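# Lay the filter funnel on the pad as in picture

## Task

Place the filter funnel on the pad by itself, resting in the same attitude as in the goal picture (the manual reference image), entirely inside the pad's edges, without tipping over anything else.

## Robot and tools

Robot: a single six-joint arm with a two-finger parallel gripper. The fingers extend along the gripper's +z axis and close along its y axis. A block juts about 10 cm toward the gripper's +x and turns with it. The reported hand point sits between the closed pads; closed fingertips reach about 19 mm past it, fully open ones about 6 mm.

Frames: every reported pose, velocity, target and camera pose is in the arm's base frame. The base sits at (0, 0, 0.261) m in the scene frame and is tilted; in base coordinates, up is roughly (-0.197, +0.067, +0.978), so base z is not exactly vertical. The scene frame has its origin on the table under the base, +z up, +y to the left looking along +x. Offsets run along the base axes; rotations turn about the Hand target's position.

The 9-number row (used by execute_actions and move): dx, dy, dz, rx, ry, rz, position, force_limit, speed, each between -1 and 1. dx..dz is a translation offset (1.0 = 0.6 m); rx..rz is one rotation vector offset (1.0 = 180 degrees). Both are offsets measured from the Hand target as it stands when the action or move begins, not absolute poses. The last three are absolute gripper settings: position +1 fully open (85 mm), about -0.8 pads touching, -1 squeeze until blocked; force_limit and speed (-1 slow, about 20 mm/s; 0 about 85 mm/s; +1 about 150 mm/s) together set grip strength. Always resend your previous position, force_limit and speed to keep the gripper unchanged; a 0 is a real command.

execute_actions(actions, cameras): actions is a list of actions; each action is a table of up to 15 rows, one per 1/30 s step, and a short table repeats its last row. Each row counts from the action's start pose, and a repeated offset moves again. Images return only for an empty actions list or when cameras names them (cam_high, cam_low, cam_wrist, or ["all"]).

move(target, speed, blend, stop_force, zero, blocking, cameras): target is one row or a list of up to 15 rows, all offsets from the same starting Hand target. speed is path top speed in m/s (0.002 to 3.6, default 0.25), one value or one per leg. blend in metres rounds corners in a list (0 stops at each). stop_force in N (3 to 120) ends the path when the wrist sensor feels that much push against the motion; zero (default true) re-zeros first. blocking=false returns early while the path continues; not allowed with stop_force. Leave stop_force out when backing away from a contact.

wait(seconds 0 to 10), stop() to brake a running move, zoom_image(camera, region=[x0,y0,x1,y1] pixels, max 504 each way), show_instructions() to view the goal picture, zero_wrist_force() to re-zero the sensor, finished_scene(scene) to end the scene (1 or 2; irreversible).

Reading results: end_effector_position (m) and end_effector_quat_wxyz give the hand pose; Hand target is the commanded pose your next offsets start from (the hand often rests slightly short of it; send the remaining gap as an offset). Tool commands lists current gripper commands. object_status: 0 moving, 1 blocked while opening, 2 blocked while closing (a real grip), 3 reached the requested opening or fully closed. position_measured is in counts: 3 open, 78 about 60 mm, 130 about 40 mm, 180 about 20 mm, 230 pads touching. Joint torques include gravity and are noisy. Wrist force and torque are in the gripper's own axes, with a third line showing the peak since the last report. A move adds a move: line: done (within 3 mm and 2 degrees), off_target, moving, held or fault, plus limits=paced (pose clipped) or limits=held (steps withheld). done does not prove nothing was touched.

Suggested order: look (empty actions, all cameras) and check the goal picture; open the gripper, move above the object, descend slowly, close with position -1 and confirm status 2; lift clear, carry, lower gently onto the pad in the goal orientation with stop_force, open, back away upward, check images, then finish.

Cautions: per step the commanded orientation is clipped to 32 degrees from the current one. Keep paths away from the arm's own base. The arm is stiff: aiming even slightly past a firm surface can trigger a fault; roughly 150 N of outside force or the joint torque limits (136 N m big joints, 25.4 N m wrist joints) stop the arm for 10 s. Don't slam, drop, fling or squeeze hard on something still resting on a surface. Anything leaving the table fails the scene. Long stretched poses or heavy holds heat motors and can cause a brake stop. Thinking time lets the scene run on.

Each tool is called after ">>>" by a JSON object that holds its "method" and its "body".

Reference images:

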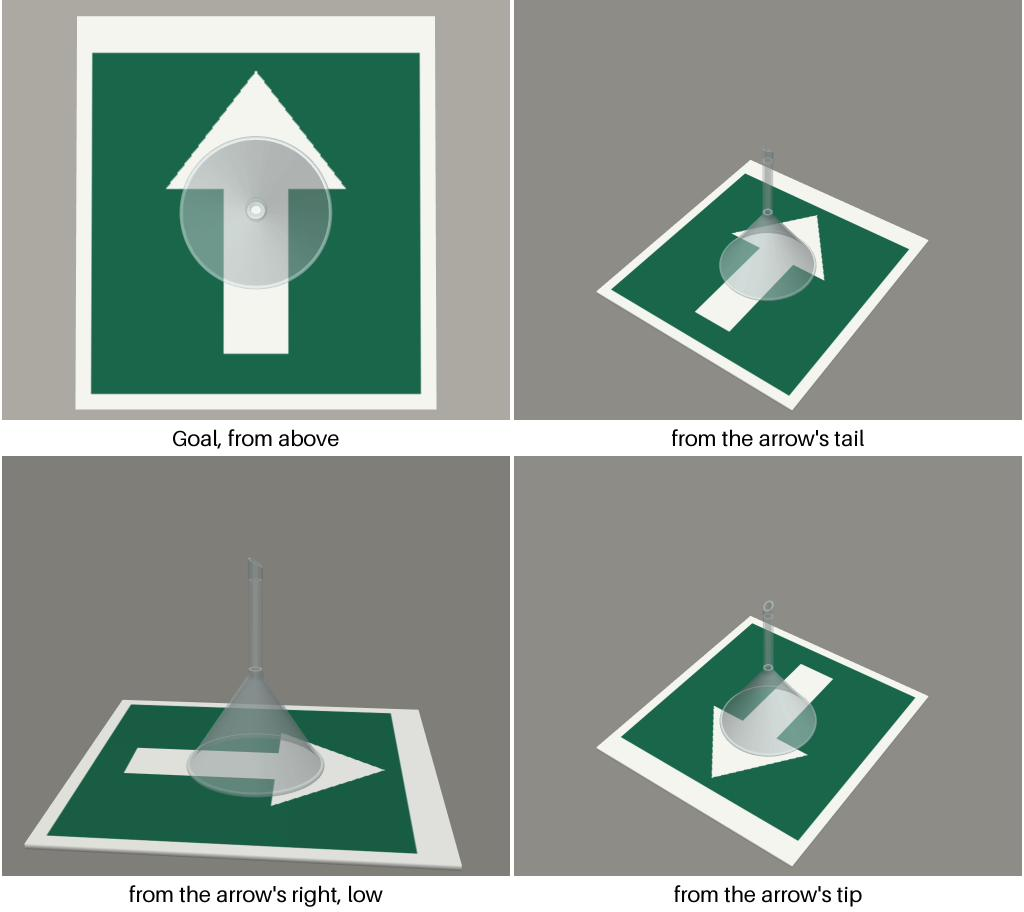

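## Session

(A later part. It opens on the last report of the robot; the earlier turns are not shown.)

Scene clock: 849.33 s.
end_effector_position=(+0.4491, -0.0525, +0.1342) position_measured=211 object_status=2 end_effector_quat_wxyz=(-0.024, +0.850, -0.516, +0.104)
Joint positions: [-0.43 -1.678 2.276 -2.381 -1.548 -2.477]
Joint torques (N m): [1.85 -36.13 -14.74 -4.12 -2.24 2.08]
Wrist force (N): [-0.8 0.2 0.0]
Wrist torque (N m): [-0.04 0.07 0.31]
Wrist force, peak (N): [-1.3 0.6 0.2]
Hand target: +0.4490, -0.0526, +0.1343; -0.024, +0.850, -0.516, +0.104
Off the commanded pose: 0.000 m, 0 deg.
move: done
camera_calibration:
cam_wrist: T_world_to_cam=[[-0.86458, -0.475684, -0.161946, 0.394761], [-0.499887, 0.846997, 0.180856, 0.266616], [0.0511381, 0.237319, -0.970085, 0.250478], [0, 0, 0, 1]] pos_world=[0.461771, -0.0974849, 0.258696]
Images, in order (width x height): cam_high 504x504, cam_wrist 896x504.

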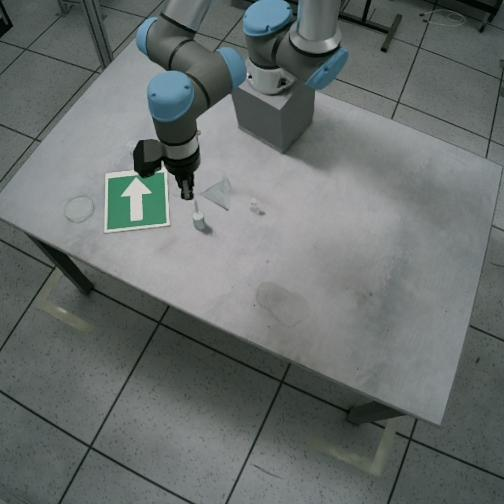

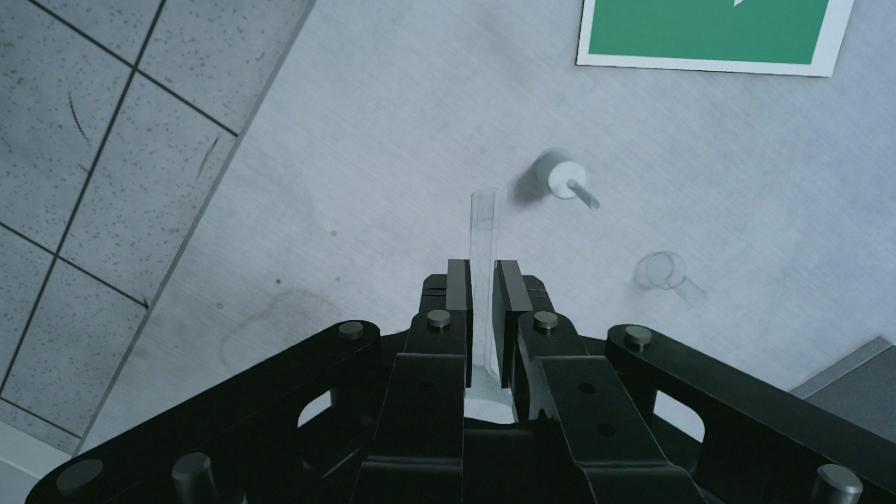

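>>> {"method": "move", "body": {"target": [-0.04293, -0.33025, 0.01436, 0.11334, -0.03917, -0.56237, -1, -1, -1], "speed": 0.4, "cameras": ["cam_wrist", "cam_high"]}}

Scene clock: 855.30 s.
end_effector_position=(+0.4233, -0.2507, +0.1429) position_measured=211 object_status=2 end_effector_quat_wxyz=(+0.094, -0.120, +0.987, -0.048)
Joint positions: [-0.866 -1.594 2.164 -2.326 -1.467 -1.098]
Joint torques (N m): [2.81 -39.5 -14.89 -3.95 -2.1 2.34]
Wrist force (N): [-0.9 0.5 0.2]
Wrist torque (N m): [0.01 0.06 0.31]
Wrist force, peak (N): [-1.7 -0.4 0.2]
Hand target: +0.4233, -0.2507, +0.1429; +0.094, -0.120, +0.987, -0.048
Off the commanded pose: 0.000 m, 0 deg.
move: done
camera_calibration:
cam_wrist: T_world_to_cam=[[-0.234712, 0.962631, -0.135098, 0.369851], [0.829389, 0.270803, 0.48865, -0.331051], [0.506975, 0.00264303, -0.861957, 0.0399377], [0, 0, 0, 1]] pos_world=[0.341131, -0.266486, 0.246159]
Images, in order (width x height): cam_high 504x504, cam_wrist 896x504.

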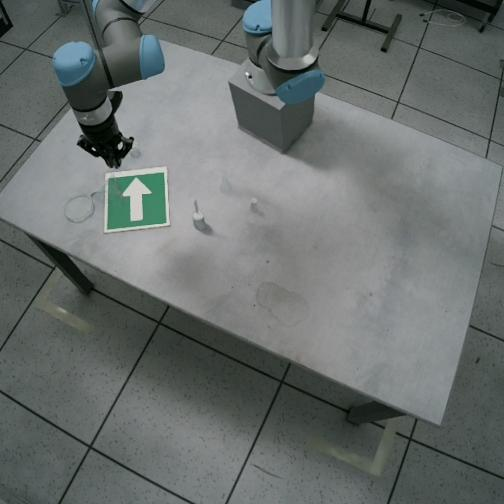

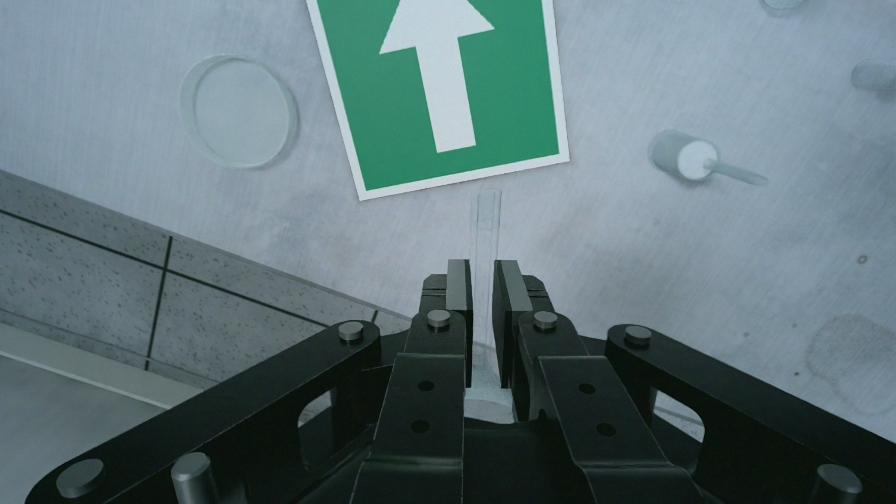

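>>> {"method": "move", "body": {"target": [-0.06388, -0.08468, -0.1774, -0.1011, 0.42872, -0.05026, -1, -1, -1], "speed": 0.3, "cameras": ["all"]}}

>>> {"method": "zoom_image", "body": {"camera": "cam_low", "region": [180, 180, 320, 300]}}

>>> {"method": "zoom_image", "body": {"camera": "cam_high", "region": [60, 130, 200, 250]}}

Scene clock: 864.73 s.
end_effector_position=(+0.3850, -0.3015, +0.0365) position_measured=211 object_status=2 end_effector_quat_wxyz=(-0.561, -0.064, +0.817, -0.114) end_effector_velocity=(-0.001, +0.000, +0.001) end_effector_angular_velocity=(-0.002, +0.003, -0.001)
Joint positions: [-0.568 -0.792 1.492 -1.206 -2.35 -0.249]
Joint velocities: [-0.001 0 -0.001 0.006 -0.001 0.004]
Joint torques (N m): [-7.1 -40.36 -22.09 2.11 -0.21 1.68]
Wrist force (N): [-0.2 -0.5 1.4]
Wrist torque (N m): [0.15 0.06 -0.13]
Wrist force, peak (N): [-1.3 -0.8 1.8]
Hand target: +0.3850, -0.3015, +0.0365; -0.561, -0.064, +0.817, -0.114
Off the commanded pose: 0.000 m, 0 deg.
move: done
camera_calibration:
cam_wrist: T_world_to_cam=[[-0.250469, 0.961865, -0.109916, 0.400173], [0.639068, 0.0789837, -0.765084, -0.172341], [-0.727226, -0.261873, -0.63448, 0.354887], [0, 0, 0, 1]] pos_world=[0.468451, -0.278365, 0.137298]

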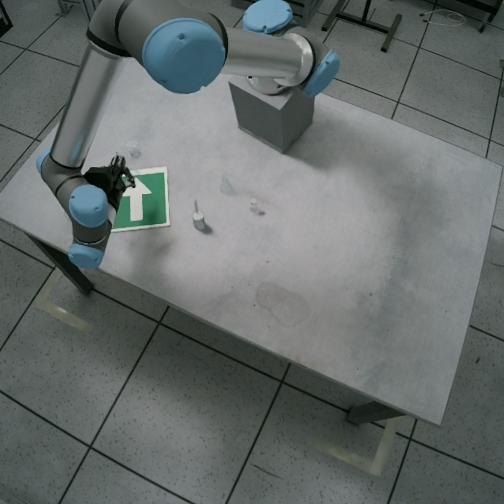

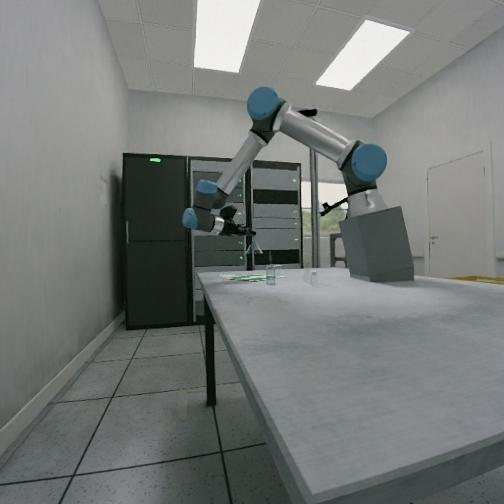

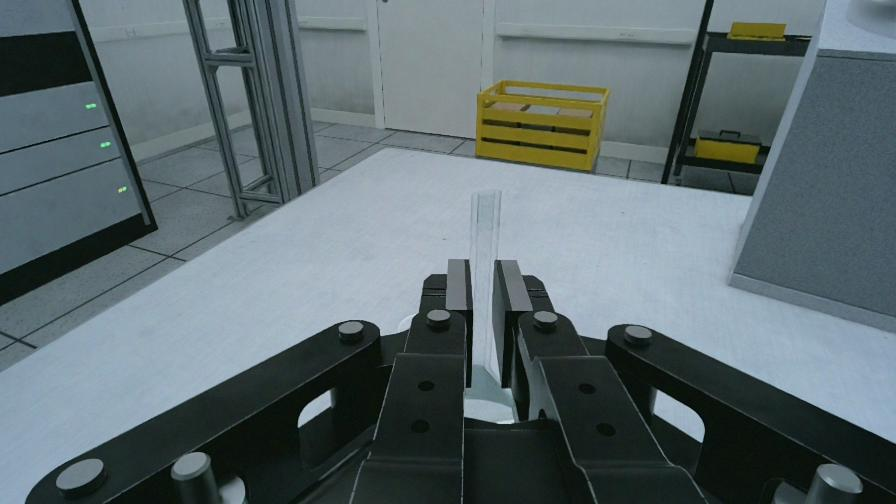

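Scaled by 3.600 from the camera's 504x504 image, which has a finer 720x720 frame.

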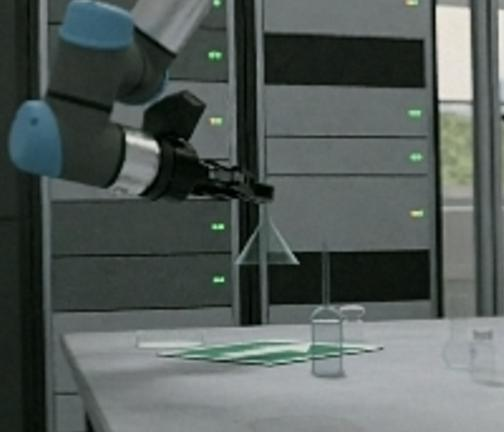

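Scaled by 3.600 from the camera's 504x504 image, which has a finer 720x720 frame.

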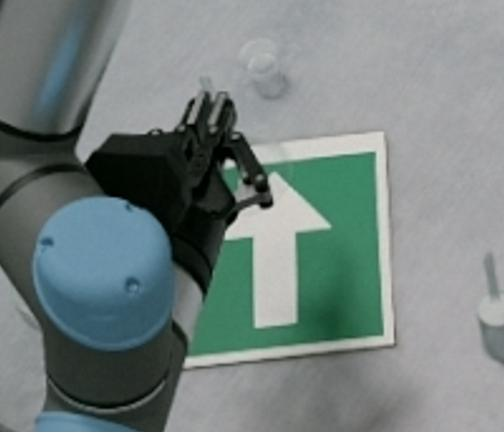

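>>> {"method": "move", "body": {"target": [0.03187, -0.01101, -0.15811, 0, 0, 0, -1, -1, -1], "speed": 0.12, "cameras": ["cam_low", "cam_high"]}}

>>> {"method": "zoom_image", "body": {"camera": "cam_low", "region": [180, 200, 320, 300]}}

>>> {"method": "zoom_image", "body": {"camera": "cam_high", "region": [60, 130, 200, 250]}}

Scene clock: 891.90 s.
end_effector_position=(+0.4041, -0.3081, -0.0583) position_measured=211 object_status=2 end_effector_quat_wxyz=(-0.561, -0.064, +0.817, -0.114)
Joint positions: [-0.56 -0.601 1.416 -1.317 -2.344 -0.244]
Joint torques (N m): [-1.1 -45.77 -10.11 0.62 -0.67 1.1]
Wrist force (N): [-0.2 -0.5 1.3]
Wrist torque (N m): [0.17 0.07 -0.28]
Wrist force, peak (N): [-1.8 -0.4 1.7]
Hand target: +0.4041, -0.3081, -0.0584; -0.561, -0.064, +0.817, -0.114
Off the commanded pose: 0.000 m, 0 deg.
move: done
Images, in order (width x height): cam_high 504x504, cam_low 504x504.

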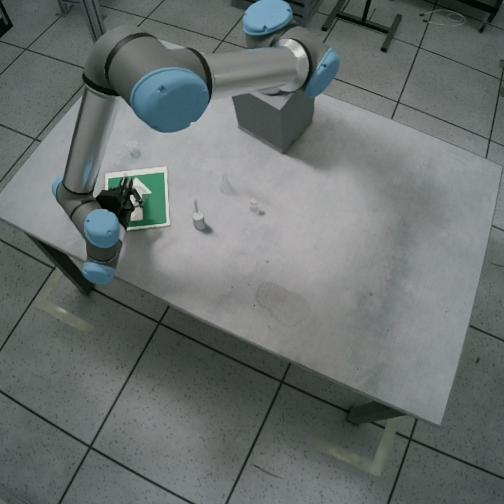

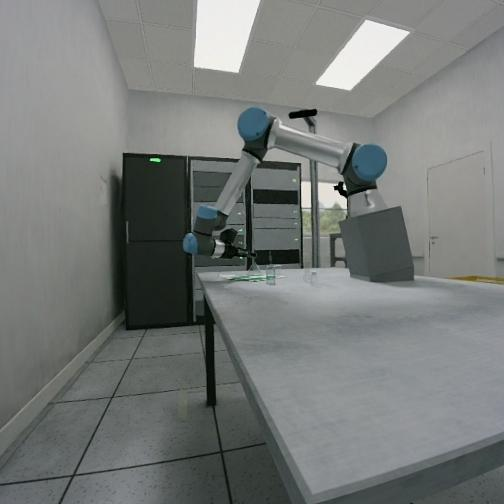

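Scaled by 3.600 from the camera's 504x504 image, which has a finer 720x720 frame.

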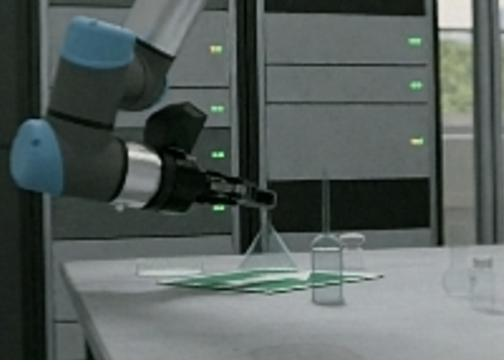

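Scaled by 3.600 from the camera's 504x504 image, which has a finer 720x720 frame.

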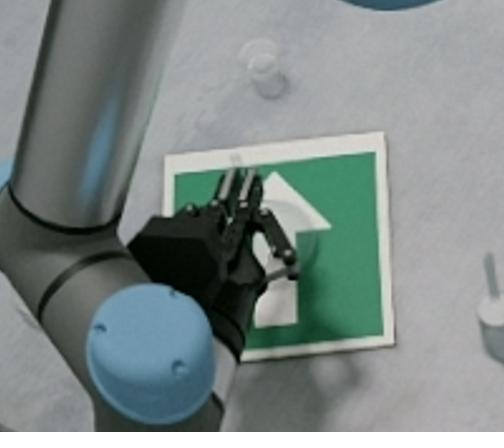

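>>> {"method": "move", "body": {"target": [0.00986, -0.00341, -0.0489, 0, 0, 0, -1, -1, -1], "speed": 0.006, "stop_force": 3, "cameras": ["cam_low", "cam_high"]}}

>>> {"method": "zoom_image", "body": {"camera": "cam_low", "region": [200, 230, 300, 300]}}

Scene clock: 902.90 s.
end_effector_position=(+0.4062, -0.3089, -0.0690) position_measured=211 object_status=2 end_effector_quat_wxyz=(-0.561, -0.064, +0.817, -0.114)
Joint positions: [-0.56 -0.579 1.404 -1.327 -2.343 -0.243]
Joint torques (N m): [3.64 -65.57 -5.65 1.25 1.17 1.32]
Wrist force (N): [3.2 -0.2 0.2]
Wrist torque (N m): [0.17 0.10 -0.28]
Wrist force, peak (N): [5.4 -0.2 -0.4]
Hand target: +0.4062, -0.3089, -0.0690; -0.561, -0.064, +0.817, -0.114 (not the last commanded pose)
Off the commanded pose: 0.019 m, 0 deg.
move: contact
Images, in order (width x height): cam_high 504x504, cam_low 504x504.

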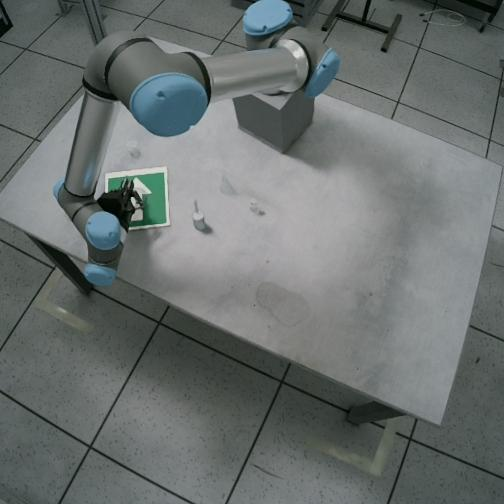

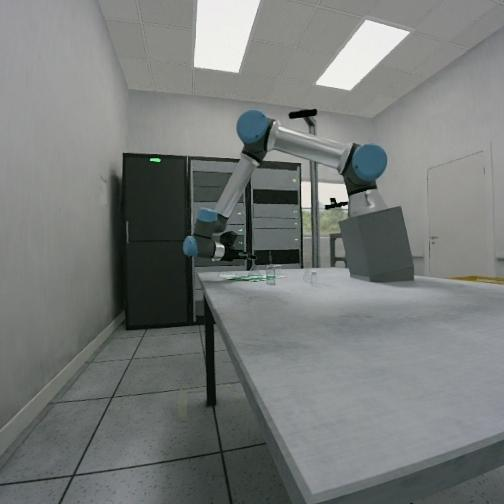

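Scaled by 5.040 from the camera's 504x504 image, which has a finer 720x720 frame.

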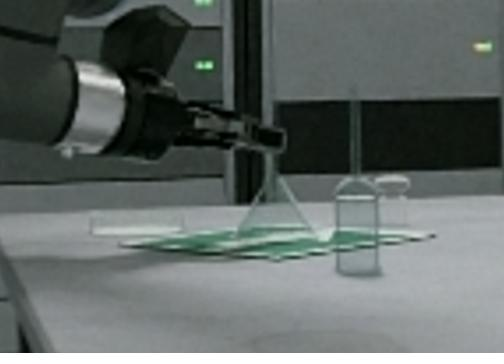

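>>> {"method": "move", "body": {"target": [0, 0, 0, 0, 0, 0, -0.16, -1, -1], "cameras": ["cam_low", "cam_wrist"]}}

>>> {"method": "wait", "body": {"seconds": 0.5}}

>>> {"method": "move", "body": {"target": [0.0903, 0.02535, 0.0345, 0, 0, 0, -0.16, -1, -1], "speed": 0.06, "cameras": ["all"]}}

>>> {"method": "zoom_image", "body": {"camera": "cam_low", "region": [200, 230, 300, 300]}}

>>> {"method": "zoom_image", "body": {"camera": "cam_high", "region": [90, 140, 190, 240]}}

Scene clock: 918.50 s.
end_effector_position=(+0.4062, -0.3089, -0.0690) position_measured=149 object_status=0 end_effector_quat_wxyz=(-0.561, -0.064, +0.817, -0.114)
Joint positions: [-0.56 -0.579 1.404 -1.327 -2.343 -0.243]
Joint torques (N m): [-4.83 -63.61 -7.23 1.08 -2.23 -1.19]
Wrist force (N): [0.2 -0.5 1.4]
Wrist torque (N m): [0.17 0.07 -0.27]
Wrist force, peak (N): [3.6 -0.4 -0.1]
Hand target: +0.4062, -0.3089, -0.0690; -0.561, -0.064, +0.817, -0.114
Off the commanded pose: 0.000 m, 0 deg.
move: done
camera_calibration:
cam_wrist: T_world_to_cam=[[-0.250408, 0.961863, -0.110071, 0.401004], [0.638953, 0.0787768, -0.765202, -0.266084], [-0.727348, -0.261943, -0.634311, 0.301536], [0, 0, 0, 1]] pos_world=[0.489752, -0.285765, 0.0317986]
Images, in order (width x height): cam_low 504x504, cam_wrist 896x504.

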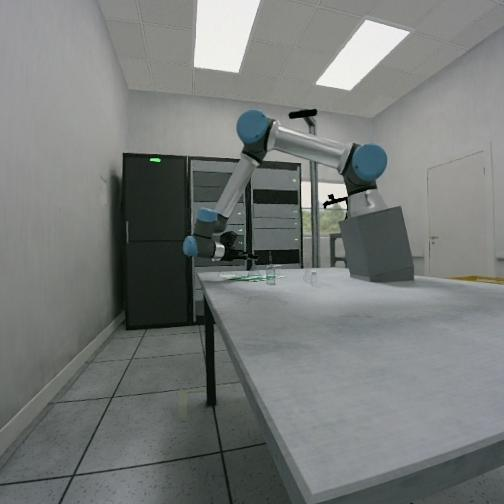

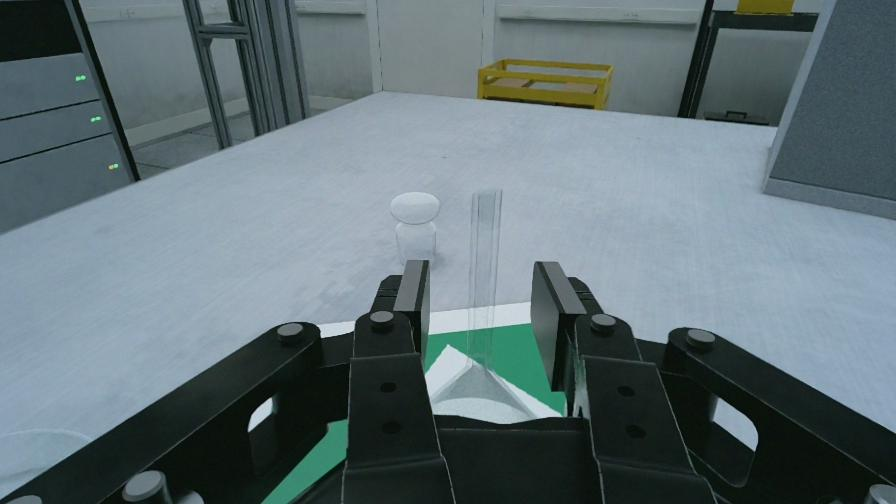

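Scene clock: 919.00 s.
end_effector_position=(+0.4062, -0.3089, -0.0690) position_measured=149 object_status=3 end_effector_quat_wxyz=(-0.561, -0.064, +0.817, -0.114)
Joint positions: [-0.56 -0.579 1.404 -1.327 -2.343 -0.243]
Joint torques (N m): [-4.55 -63.75 -7.11 1 -2.48 -1.33]
Wrist force (N): [0.3 -0.4 1.4]
Wrist torque (N m): [0.19 0.06 -0.28]
Wrist force, peak (N): [0.4 -0.6 1.3]
Hand target: +0.4062, -0.3089, -0.0690; -0.561, -0.064, +0.817, -0.114
Tool commands: gripper/position=-0.16 gripper/force_limit=-1.0 gripper/speed=-1.0
Off the commanded pose: 0.000 m, 0 deg.
wait: 0.50 s; at rest by 0.17 s

Scene clock: 920.40 s.
end_effector_position=(+0.4604, -0.2936, -0.0484) position_measured=149 object_status=3 end_effector_quat_wxyz=(-0.561, -0.064, +0.817, -0.114)
Joint positions: [-0.501 -0.528 1.213 -1.161 -2.291 -0.206]
Joint torques (N m): [-6.56 -67.99 -18.03 0.71 -2.36 -2.09]
Wrist force (N): [-0.1 -0.5 1.4]
Wrist torque (N m): [0.15 0.09 -0.26]
Wrist force, peak (N): [0.6 -0.8 2.2]
Hand target: +0.4604, -0.2937, -0.0483; -0.561, -0.064, +0.817, -0.114
Off the commanded pose: 0.000 m, 0 deg.
move: done
camera_calibration:
cam_wrist: T_world_to_cam=[[-0.25044, 0.961857, -0.110051, 0.402131], [0.638889, 0.0787918, -0.765254, -0.286193], [-0.727393, -0.26196, -0.634252, 0.357987], [0, 0, 0, 1]] pos_world=[0.543952, -0.270465, 0.0522987]

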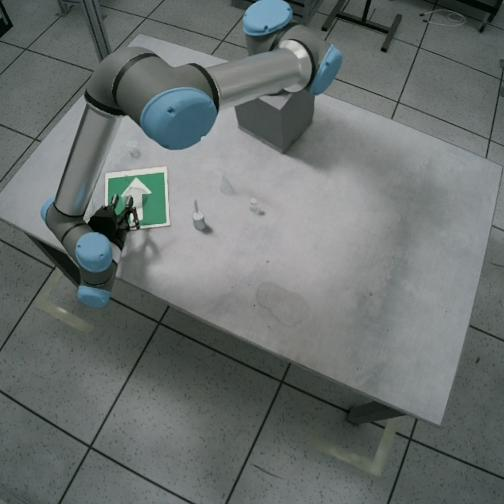

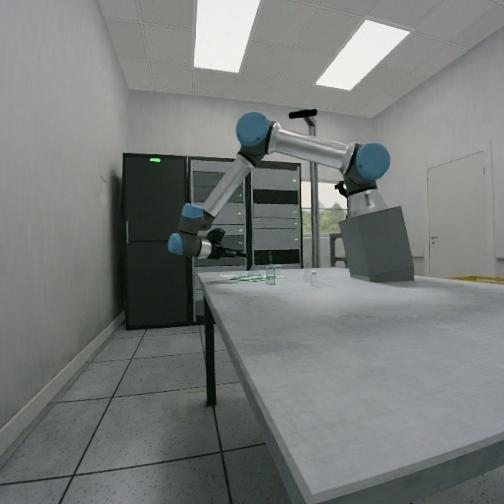

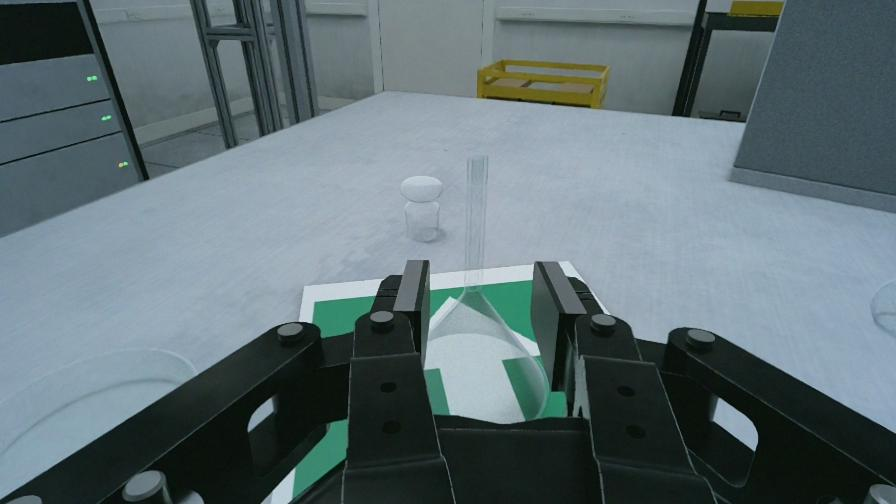

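Scaled by 5.040 from the camera's 504x504 image, which has a finer 720x720 frame.

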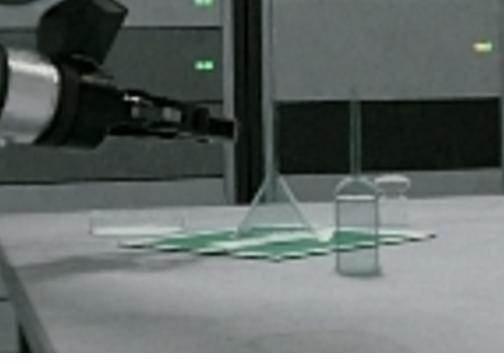

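Scaled by 5.040 from the camera's 504x504 image, which has a finer 720x720 frame.

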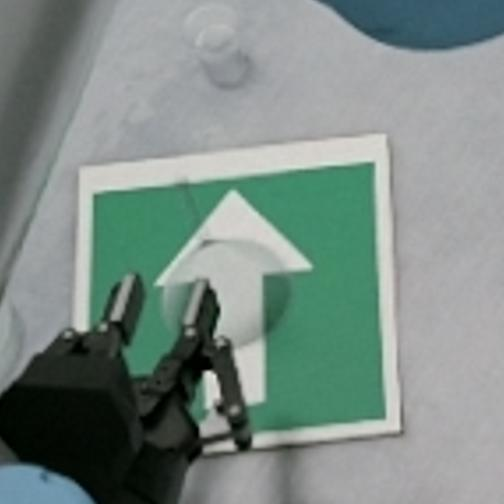

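>>> {"method": "finished_scene", "body": {"scene": 1}}

The scene is finished: the task was done.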